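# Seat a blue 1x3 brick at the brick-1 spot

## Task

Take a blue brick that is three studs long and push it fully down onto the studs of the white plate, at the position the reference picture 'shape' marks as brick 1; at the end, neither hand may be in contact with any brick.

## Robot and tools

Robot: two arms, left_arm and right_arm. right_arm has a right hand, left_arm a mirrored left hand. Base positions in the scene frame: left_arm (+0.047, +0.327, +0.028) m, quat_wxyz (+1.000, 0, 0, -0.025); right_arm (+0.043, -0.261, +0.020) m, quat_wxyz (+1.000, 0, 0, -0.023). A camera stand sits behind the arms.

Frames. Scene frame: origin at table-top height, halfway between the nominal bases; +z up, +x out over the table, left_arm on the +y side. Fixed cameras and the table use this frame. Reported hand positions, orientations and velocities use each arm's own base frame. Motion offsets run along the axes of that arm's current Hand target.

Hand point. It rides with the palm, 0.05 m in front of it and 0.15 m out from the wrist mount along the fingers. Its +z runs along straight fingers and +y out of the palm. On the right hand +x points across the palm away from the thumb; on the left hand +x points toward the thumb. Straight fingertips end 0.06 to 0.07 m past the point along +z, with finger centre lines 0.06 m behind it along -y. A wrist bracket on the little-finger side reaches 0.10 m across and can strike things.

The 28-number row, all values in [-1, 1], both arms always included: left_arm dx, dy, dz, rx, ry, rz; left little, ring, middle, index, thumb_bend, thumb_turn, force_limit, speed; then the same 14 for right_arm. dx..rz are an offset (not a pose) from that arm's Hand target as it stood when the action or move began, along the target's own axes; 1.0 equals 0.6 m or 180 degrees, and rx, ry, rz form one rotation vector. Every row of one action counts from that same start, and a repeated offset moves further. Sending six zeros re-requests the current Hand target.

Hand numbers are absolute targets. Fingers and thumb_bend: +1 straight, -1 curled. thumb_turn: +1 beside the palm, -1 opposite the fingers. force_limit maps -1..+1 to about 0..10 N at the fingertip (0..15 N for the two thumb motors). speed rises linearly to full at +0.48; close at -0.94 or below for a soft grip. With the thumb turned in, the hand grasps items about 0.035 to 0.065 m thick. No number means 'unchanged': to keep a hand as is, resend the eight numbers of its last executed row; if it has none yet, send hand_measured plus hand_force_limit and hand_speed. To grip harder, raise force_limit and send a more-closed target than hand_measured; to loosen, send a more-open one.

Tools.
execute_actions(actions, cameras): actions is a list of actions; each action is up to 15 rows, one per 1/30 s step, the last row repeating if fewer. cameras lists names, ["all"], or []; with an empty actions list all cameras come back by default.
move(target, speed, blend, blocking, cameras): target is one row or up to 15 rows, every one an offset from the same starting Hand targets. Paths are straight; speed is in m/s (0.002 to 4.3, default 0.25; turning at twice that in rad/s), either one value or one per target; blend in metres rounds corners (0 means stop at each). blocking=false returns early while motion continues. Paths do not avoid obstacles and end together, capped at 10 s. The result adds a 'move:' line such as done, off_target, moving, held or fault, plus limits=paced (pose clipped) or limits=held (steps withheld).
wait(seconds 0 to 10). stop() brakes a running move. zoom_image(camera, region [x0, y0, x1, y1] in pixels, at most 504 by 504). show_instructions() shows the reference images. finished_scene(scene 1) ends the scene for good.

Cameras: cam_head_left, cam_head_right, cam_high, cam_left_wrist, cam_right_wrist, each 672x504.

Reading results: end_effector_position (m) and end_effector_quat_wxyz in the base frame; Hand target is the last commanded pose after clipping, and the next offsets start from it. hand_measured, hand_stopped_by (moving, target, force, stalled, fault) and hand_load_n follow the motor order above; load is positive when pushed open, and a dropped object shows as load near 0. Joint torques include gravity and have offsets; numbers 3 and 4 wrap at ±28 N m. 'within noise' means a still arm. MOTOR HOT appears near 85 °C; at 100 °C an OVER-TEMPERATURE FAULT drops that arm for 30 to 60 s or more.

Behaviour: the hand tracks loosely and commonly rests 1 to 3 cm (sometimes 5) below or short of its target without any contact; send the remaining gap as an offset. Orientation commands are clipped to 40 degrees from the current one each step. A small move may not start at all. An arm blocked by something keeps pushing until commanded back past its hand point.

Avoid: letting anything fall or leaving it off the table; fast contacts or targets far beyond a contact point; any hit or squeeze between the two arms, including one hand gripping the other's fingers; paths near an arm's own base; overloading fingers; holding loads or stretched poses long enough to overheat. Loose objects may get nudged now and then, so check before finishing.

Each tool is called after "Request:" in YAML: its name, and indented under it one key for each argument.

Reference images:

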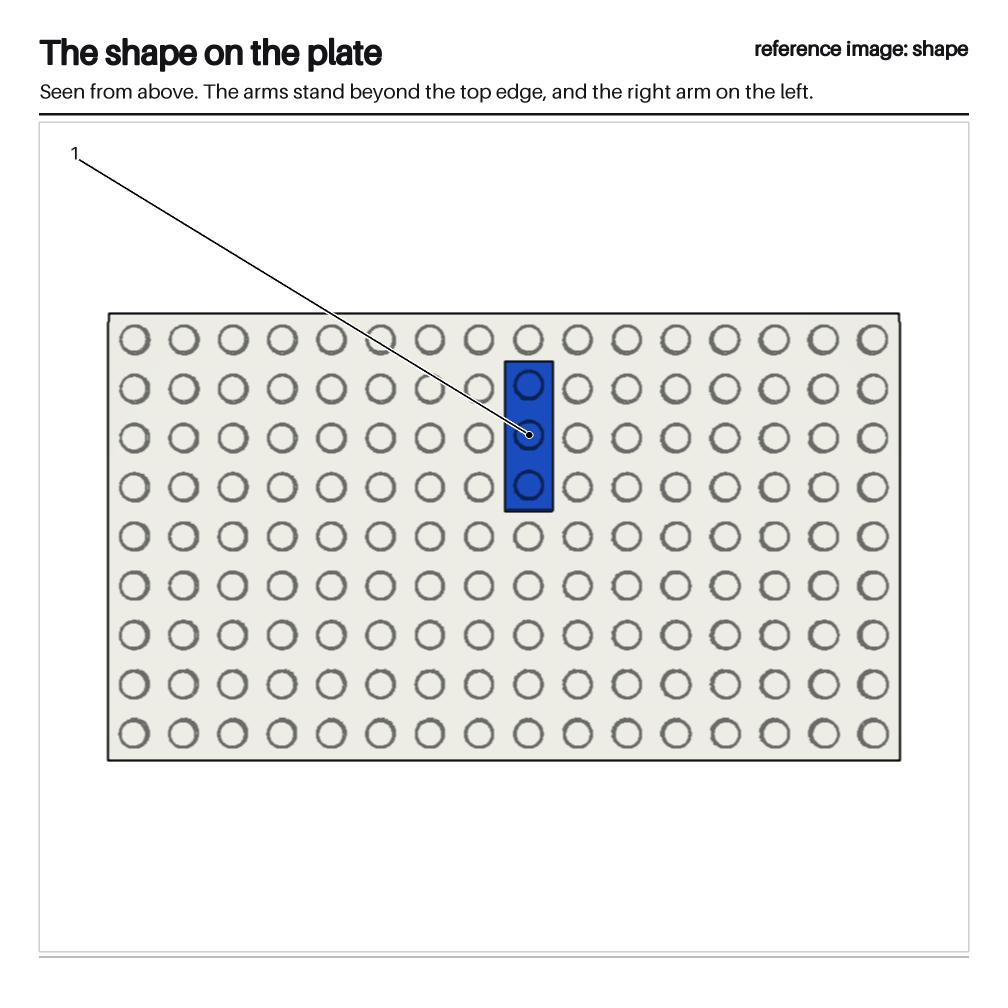

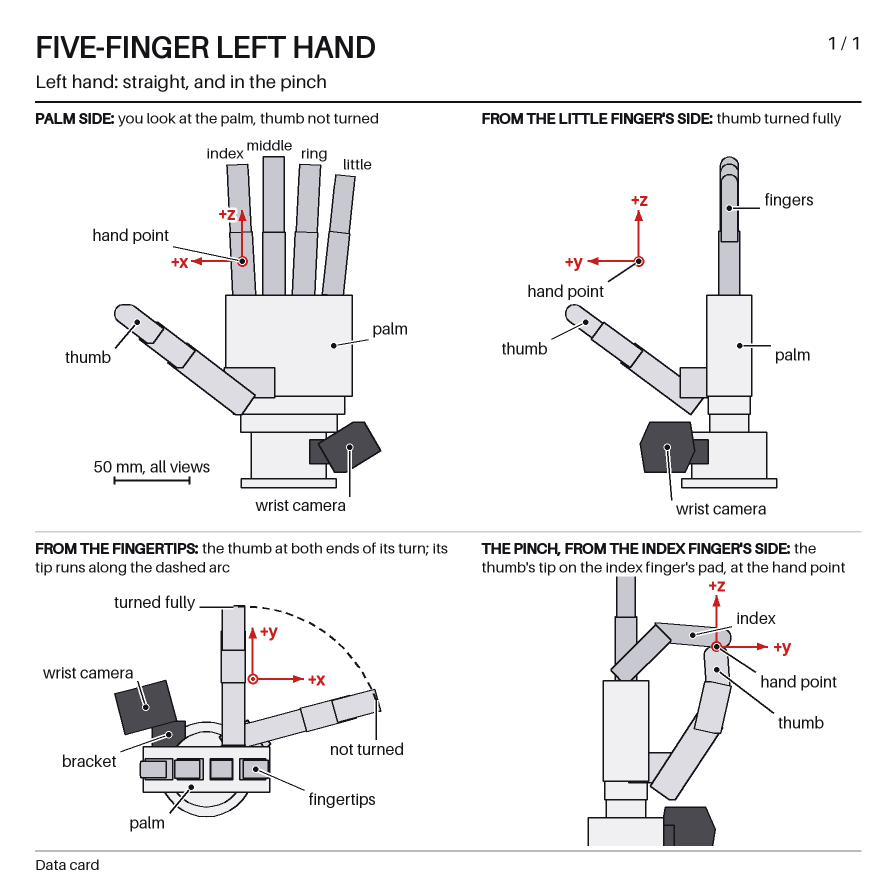

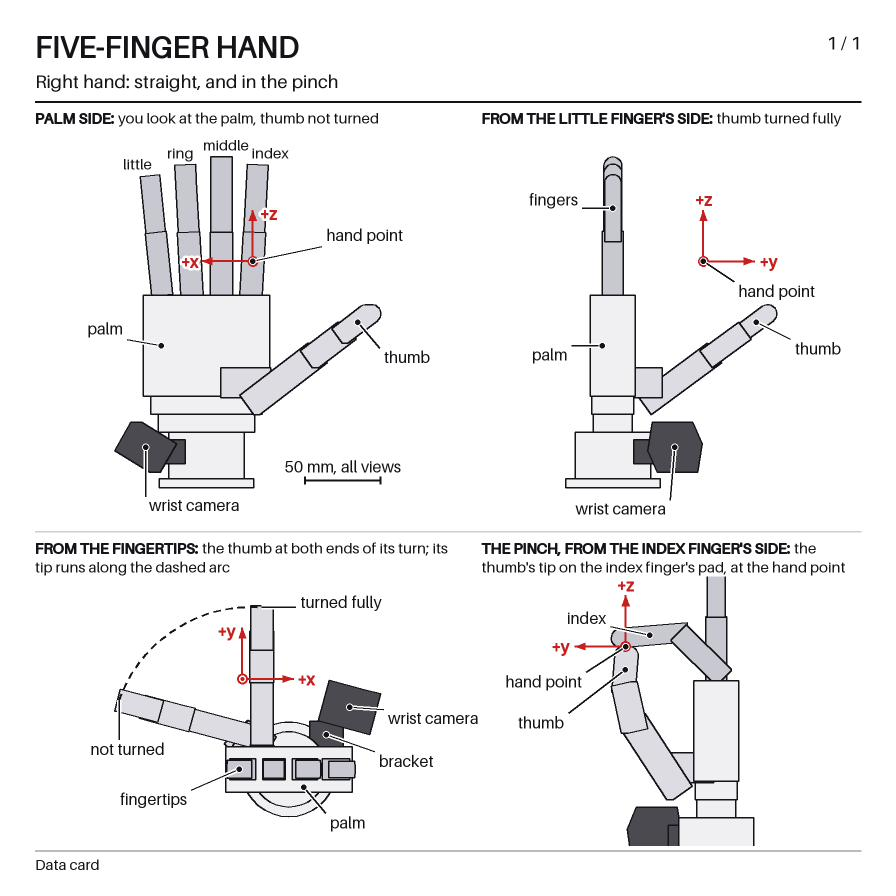

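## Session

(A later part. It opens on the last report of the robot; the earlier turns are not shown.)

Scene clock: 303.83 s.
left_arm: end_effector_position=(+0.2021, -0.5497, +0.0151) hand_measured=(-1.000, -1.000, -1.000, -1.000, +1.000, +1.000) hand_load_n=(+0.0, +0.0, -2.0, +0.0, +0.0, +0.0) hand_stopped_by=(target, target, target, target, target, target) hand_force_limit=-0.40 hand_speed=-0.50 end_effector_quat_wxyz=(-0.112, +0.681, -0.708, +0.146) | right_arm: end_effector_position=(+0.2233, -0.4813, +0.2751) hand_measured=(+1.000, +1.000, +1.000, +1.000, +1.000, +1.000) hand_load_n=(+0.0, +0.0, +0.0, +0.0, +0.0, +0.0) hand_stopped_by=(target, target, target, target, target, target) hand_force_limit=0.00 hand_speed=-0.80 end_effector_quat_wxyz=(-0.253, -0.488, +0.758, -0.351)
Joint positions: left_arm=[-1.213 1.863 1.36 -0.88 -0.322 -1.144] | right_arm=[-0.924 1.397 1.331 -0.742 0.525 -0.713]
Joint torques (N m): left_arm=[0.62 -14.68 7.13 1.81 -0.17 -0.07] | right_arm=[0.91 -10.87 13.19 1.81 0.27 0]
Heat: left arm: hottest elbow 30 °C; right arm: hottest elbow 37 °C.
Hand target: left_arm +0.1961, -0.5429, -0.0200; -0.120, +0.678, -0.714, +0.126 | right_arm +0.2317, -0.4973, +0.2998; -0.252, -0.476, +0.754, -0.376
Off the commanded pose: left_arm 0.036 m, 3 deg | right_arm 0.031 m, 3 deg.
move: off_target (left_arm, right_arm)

Request:
move:
  target: [-0.0200,-0.0127,-0.0379,0,0,0,-1,-1,-1,-1,1,1,-0.4,-0.5,0,0,0,0,0,0,1,1,1,1,1,1,0,-0.8]
  speed: 0.04

Scene clock: 305.13 s.
left_arm: end_effector_position=(+0.2003, -0.5450, +0.0154) hand_measured=(-1.000, -1.000, -1.000, -1.000, +1.000, +1.000) hand_load_n=(+0.0, +0.0, +0.0, +0.0, -0.5, +0.0) hand_stopped_by=(target, target, target, target, target, target) hand_force_limit=-0.40 hand_speed=-0.50 end_effector_quat_wxyz=(-0.113, +0.681, -0.709, +0.144) | right_arm: end_effector_position=(+0.2233, -0.4813, +0.2751) hand_measured=(+1.000, +1.000, +1.000, +1.000, +1.000, +1.000) hand_load_n=(+0.0, +0.0, +0.0, +0.0, +0.0, +0.0) hand_stopped_by=(target, target, target, target, target, target) hand_force_limit=0.00 hand_speed=-0.80 end_effector_quat_wxyz=(-0.253, -0.488, +0.758, -0.351)
Joint positions: left_arm=[-1.213 1.854 1.348 -0.882 -0.322 -1.144] | right_arm=[-0.924 1.397 1.331 -0.742 0.525 -0.713]
Joint torques (N m): left_arm=[1.49 -18.08 7.13 0.13 -0.08 0.05] | right_arm=[0.97 -10.87 13.16 1.74 0.27 0.01]
Heat: left arm: hottest elbow 30 °C; right arm: hottest elbow 37 °C.
Hand target: left_arm +0.1961, -0.5309, +0.0040; -0.120, +0.678, -0.714, +0.125 | right_arm +0.2317, -0.4973, +0.2998; -0.252, -0.476, +0.754, -0.376
Off the commanded pose: left_arm 0.019 m, 2 deg | right_arm 0.031 m, 3 deg.
move: off_target (left_arm, right_arm)

Request:
move:
  target: [-0.0044,0.0403,0.0810,0,0,0,-1,-1,-1,-1,1,1,-0.4,-0.5,0,0,0,0,0,0,1,1,1,1,1,1,0,-0.8]
  speed: 0.04

Scene clock: 307.23 s.
left_arm: end_effector_position=(+0.2004, -0.5447, +0.0135) hand_measured=(-1.000, -1.000, -1.000, -1.000, +1.000, +1.000) hand_load_n=(+0.0, +0.0, -4.0, +0.0, -0.5, +0.0) hand_stopped_by=(target, target, target, target, target, target) hand_force_limit=-0.40 hand_speed=-0.50 end_effector_quat_wxyz=(-0.104, +0.682, -0.704, +0.170) | right_arm: end_effector_position=(+0.2233, -0.4813, +0.2751) hand_measured=(+1.000, +1.000, +1.000, +1.000, +1.000, +1.000) hand_load_n=(+0.0, +0.0, +0.0, +0.0, +0.0, +0.0) hand_stopped_by=(target, target, target, target, target, target) hand_force_limit=0.00 hand_speed=-0.80 end_effector_quat_wxyz=(-0.253, -0.488, +0.758, -0.351)
Joint positions: left_arm=[-1.214 1.826 1.29 -0.797 -0.325 -1.144] | right_arm=[-0.924 1.397 1.331 -0.742 0.525 -0.713]
Joint torques (N m): left_arm=[1.2 -11.46 5.46 2.15 -0.05 -0.02] | right_arm=[0.91 -10.93 13.18 1.77 0.27 0]
Heat: left arm: hottest elbow 30 °C; right arm: hottest elbow 37 °C.
Hand target: left_arm +0.1902, -0.5278, -0.0499; -0.120, +0.678, -0.714, +0.125 | right_arm +0.2317, -0.4973, +0.2998; -0.252, -0.476, +0.754, -0.376
Off the commanded pose: left_arm 0.066 m, 6 deg | right_arm 0.031 m, 3 deg.
move: off_target (left_arm, right_arm)

Request:
move:
  target: [-0.0161,0.0332,0.0767,0,0,0,-1,-1,-1,-1,1,1,-0.4,-0.5,0,0,0,0,0,0,1,1,1,1,1,1,0,-0.8]
  speed: 0.04

Request:
move:
  target: [-0.0081,0.0251,0.0605,0,0,0,-1,-1,-1,-1,1,1,-0.4,-0.5,0,0,0,0,0,0,1,1,1,1,1,1,0,-0.8]
  speed: 0.04

Scene clock: 309.40 s.
left_arm: end_effector_position=(+0.2015, -0.5446, +0.0125) hand_measured=(-1.000, -1.000, -1.000, -1.000, +1.000, +1.000) hand_load_n=(+0.0, +0.0, -7.0, +0.5, +0.0, +0.0) hand_stopped_by=(target, target, target, target, target, target) hand_force_limit=-0.40 hand_speed=-0.50 end_effector_quat_wxyz=(-0.091, +0.683, -0.695, +0.204) | right_arm: end_effector_position=(+0.2233, -0.4813, +0.2751) hand_measured=(+1.000, +1.000, +1.000, +1.000, +1.000, +1.000) hand_load_n=(+0.0, +0.0, +0.0, +0.0, +0.0, +0.0) hand_stopped_by=(target, target, target, target, target, target) hand_force_limit=0.00 hand_speed=-0.80 end_effector_quat_wxyz=(-0.253, -0.488, +0.758, -0.351)
Joint positions: left_arm=[-1.214 1.792 1.217 -0.684 -0.331 -1.144] | right_arm=[-0.924 1.397 1.331 -0.742 0.525 -0.713]
Joint torques (N m): left_arm=[1.03 -4.66 4.04 2.43 0.18 -0.01] | right_arm=[1.14 -10.81 13.16 1.77 0.26 0]
Heat: left arm: hottest elbow 30 °C; right arm: hottest elbow 37 °C.
Hand target: left_arm +0.1877, -0.5180, -0.0998; -0.120, +0.678, -0.714, +0.126 | right_arm +0.2317, -0.4973, +0.2998; -0.252, -0.476, +0.754, -0.376
Off the commanded pose: left_arm 0.116 m, 10 deg | right_arm 0.031 m, 3 deg.
move: off_target (left_arm, right_arm)

Scene clock: 311.17 s.
left_arm: end_effector_position=(+0.2023, -0.5441, +0.0098) hand_measured=(-1.000, -1.000, -1.000, -1.000, +1.000, +1.000) hand_load_n=(+0.0, +0.0, -9.5, +0.0, +0.0, +0.0) hand_stopped_by=(target, target, target, target, target, target) hand_force_limit=-0.40 hand_speed=-0.50 end_effector_quat_wxyz=(-0.083, +0.683, -0.689, +0.227) | right_arm: end_effector_position=(+0.2233, -0.4813, +0.2751) hand_measured=(+1.000, +1.000, +1.000, +1.000, +1.000, +1.000) hand_load_n=(+0.0, +0.0, +0.0, +0.0, +0.0, -0.5) hand_stopped_by=(target, target, target, target, target, target) hand_force_limit=0.00 hand_speed=-0.80 end_effector_quat_wxyz=(-0.253, -0.488, +0.758, -0.351)
Joint positions: left_arm=[-1.214 1.773 1.166 -0.601 -0.335 -1.143] | right_arm=[-0.924 1.397 1.331 -0.742 0.525 -0.713]
Joint torques (N m): left_arm=[1.61 -0.32 3.04 2.61 0.36 -0.04] | right_arm=[1.03 -10.93 13.2 1.77 0.27 -0.01]
Heat: left arm: hottest elbow 29 °C; right arm: hottest elbow 37 °C.
Hand target: left_arm +0.1863, -0.5130, -0.1392; -0.120, +0.678, -0.714, +0.126 | right_arm +0.2317, -0.4973, +0.2998; -0.252, -0.476, +0.754, -0.376
Off the commanded pose: left_arm 0.153 m, 13 deg | right_arm 0.031 m, 3 deg.
move: off_target (left_arm, right_arm)

Request:
move:
  target: [-0.0098,0.0320,0.0770,0,0,0,-1,-1,-1,-1,1,1,-0.4,-0.5,0,0,0,0,0,0,1,1,1,1,1,1,0,-0.8]
  speed: 0.04
  cameras: ["cam_left_wrist"]

Scene clock: 314.07 s.
left_arm: end_effector_position=(+0.2025, -0.5442, +0.0087) hand_measured=(-1.000, -1.000, -1.000, -1.000, +1.000, +1.000) hand_load_n=(+0.0, +0.0, -13.0, +0.0, -0.5, +0.0) hand_stopped_by=(target, target, target, target, target, target) hand_force_limit=-0.40 hand_speed=-0.50 end_effector_quat_wxyz=(-0.071, +0.682, -0.680, +0.260) | right_arm: end_effector_position=(+0.2233, -0.4813, +0.2751) hand_measured=(+1.000, +1.000, +1.000, +1.000, +1.000, +1.000) hand_load_n=(+0.0, +0.0, +0.0, +0.0, +0.0, +0.0) hand_stopped_by=(target, target, target, target, target, target) hand_force_limit=0.00 hand_speed=-0.80 end_effector_quat_wxyz=(-0.253, -0.488, +0.758, -0.351)
Joint positions: left_arm=[-1.215 1.748 1.101 -0.489 -0.339 -1.143] | right_arm=[-0.924 1.397 1.331 -0.742 0.525 -0.713]
Joint torques (N m): left_arm=[2.55 4.72 1.85 2.74 0.61 -0.06] | right_arm=[0.91 -10.93 13.14 1.77 0.27 0]
Heat: left arm: hottest elbow 29 °C; right arm: hottest elbow 37 °C.
Hand target: left_arm +0.1845, -0.5070, -0.1891; -0.120, +0.678, -0.714, +0.126 | right_arm +0.2317, -0.4973, +0.2998; -0.252, -0.476, +0.754, -0.376
Off the commanded pose: left_arm 0.202 m, 17 deg | right_arm 0.031 m, 3 deg.
move: off_target (left_arm, right_arm)
Images, in order (width x height): cam_left_wrist 672x504.

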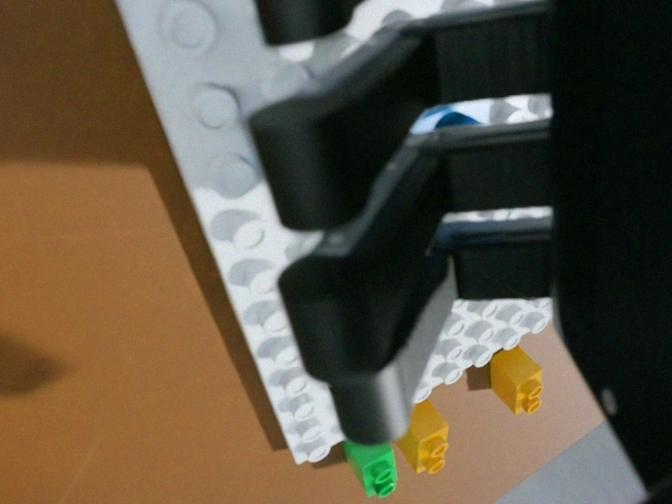

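Request:
move:
  target:
    - [0.0545,-0.1341,-0.2509,0,0,0,-1,-1,-1,-1,1,1,-0.4,-0.5,0,0,0,0,0,0,1,1,1,1,1,1,0,-0.8]
    - [0.0545,-0.1966,-0.4231,0,0,0,-1,-1,-1,-1,1,1,-0.4,-0.5,0,0,0,0,0,0,1,1,1,1,1,1,0,-0.8]
    - [-0.2131,-0.1737,-0.3919,0,0,0,-1,-1,-1,-1,1,1,-0.4,-0.5,0,0,0,0,0,0,1,1,1,1,1,1,0,-0.8]
  speed: [0.07,0.07,0.12]
  blend: [0.02,0.02,0]
  cameras: ["cam_left_wrist", "cam_head_left", "cam_high"]

Scene clock: 320.53 s.
left_arm: end_effector_position=(+0.2070, -0.3833, +0.0661) hand_measured=(-1.000, -1.000, -1.000, -1.000, +1.000, +1.000) hand_load_n=(+0.0, +0.0, +0.0, +0.0, +0.0, +0.0) hand_stopped_by=(target, target, target, target, target, target) hand_force_limit=-0.40 hand_speed=-0.50 end_effector_quat_wxyz=(-0.122, +0.682, -0.711, +0.121) | right_arm: end_effector_position=(+0.2233, -0.4813, +0.2751) hand_measured=(+1.000, +1.000, +1.000, +1.000, +1.000, +1.000) hand_load_n=(+0.0, +0.0, +0.0, +0.0, +0.0, +0.0) hand_stopped_by=(target, target, target, target, target, target) hand_force_limit=0.00 hand_speed=-0.80 end_effector_quat_wxyz=(-0.253, -0.488, +0.758, -0.351)
Joint positions: left_arm=[-1.057 1.47 1.003 -0.923 -0.296 -0.989] | right_arm=[-0.924 1.397 1.331 -0.742 0.525 -0.713]
Joint torques (N m): left_arm=[2.9 -12.75 8.57 1.13 -0.09 0.07] | right_arm=[1.03 -10.93 13.16 1.76 0.27 -0.01]
Heat: left arm: hottest elbow 29 °C; right arm: hottest elbow 37 °C.
Hand target: left_arm +0.2081, -0.3803, +0.0675; -0.120, +0.678, -0.714, +0.125 | right_arm +0.2317, -0.4973, +0.2998; -0.252, -0.476, +0.754, -0.376
Off the commanded pose: left_arm 0.003 m, 1 deg | right_arm 0.031 m, 3 deg.
move: off_target (right_arm)
Images, in order (width x height): cam_head_left 672x504, cam_high 672x504, cam_left_wrist 672x504.

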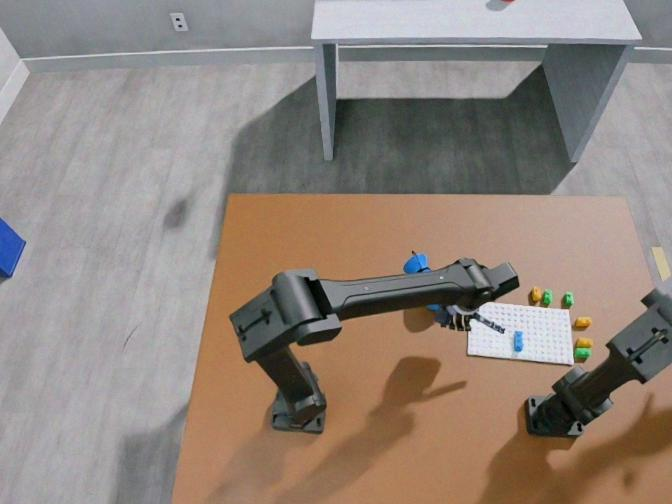

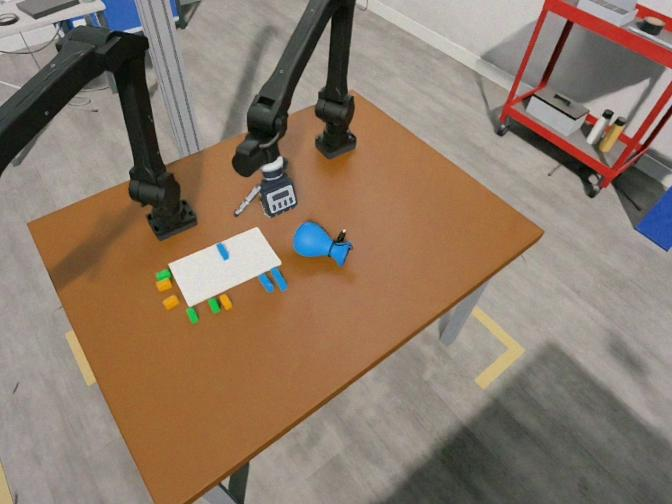

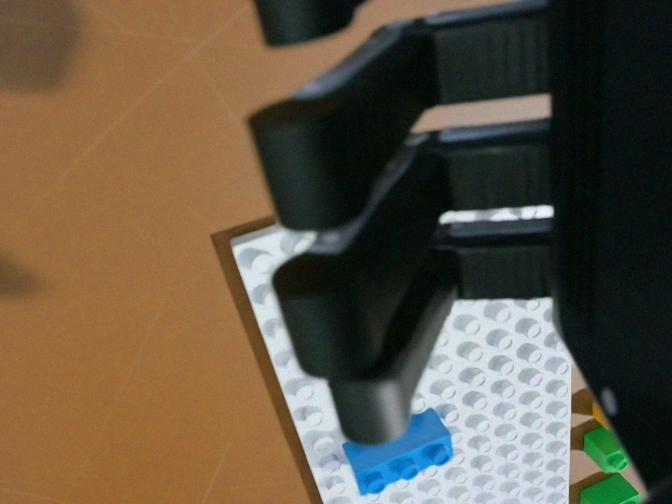

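Request:
zoom_image:
  camera: "cam_left_wrist"
  region: [320, 420, 380, 504]

Request:
zoom_image:
  camera: "cam_left_wrist"
  region: [395, 385, 465, 485]

Request:
zoom_image:
  camera: "cam_head_left"
  region: [496, 320, 546, 365]

Scaled by 6.000 from the camera's 672x504 image, which has a finer 960x720 frame.

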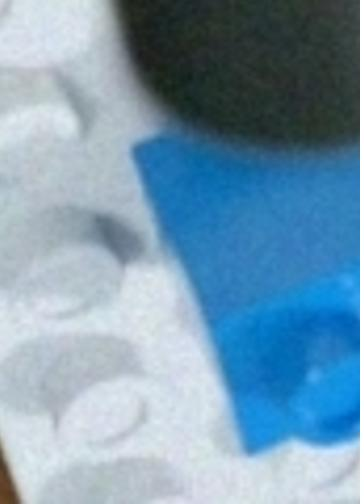

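Scaled by 5.040 from the camera's 672x504 image, which has a finer 960x720 frame.

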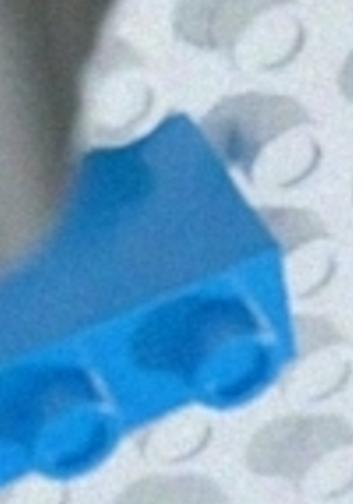

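Scaled by 10.080 from the camera's 672x504 image, which has a finer 960x720 frame.

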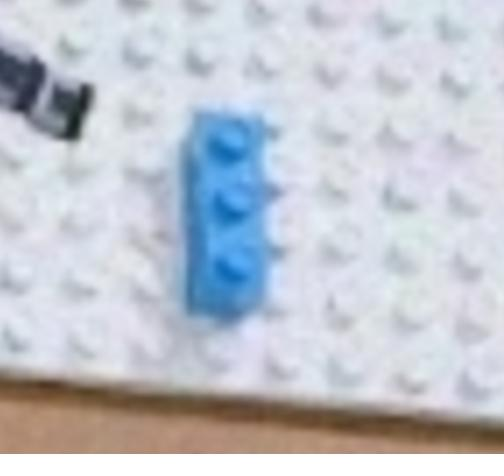

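Request:
finished_scene:

The scene is finished: the task was done.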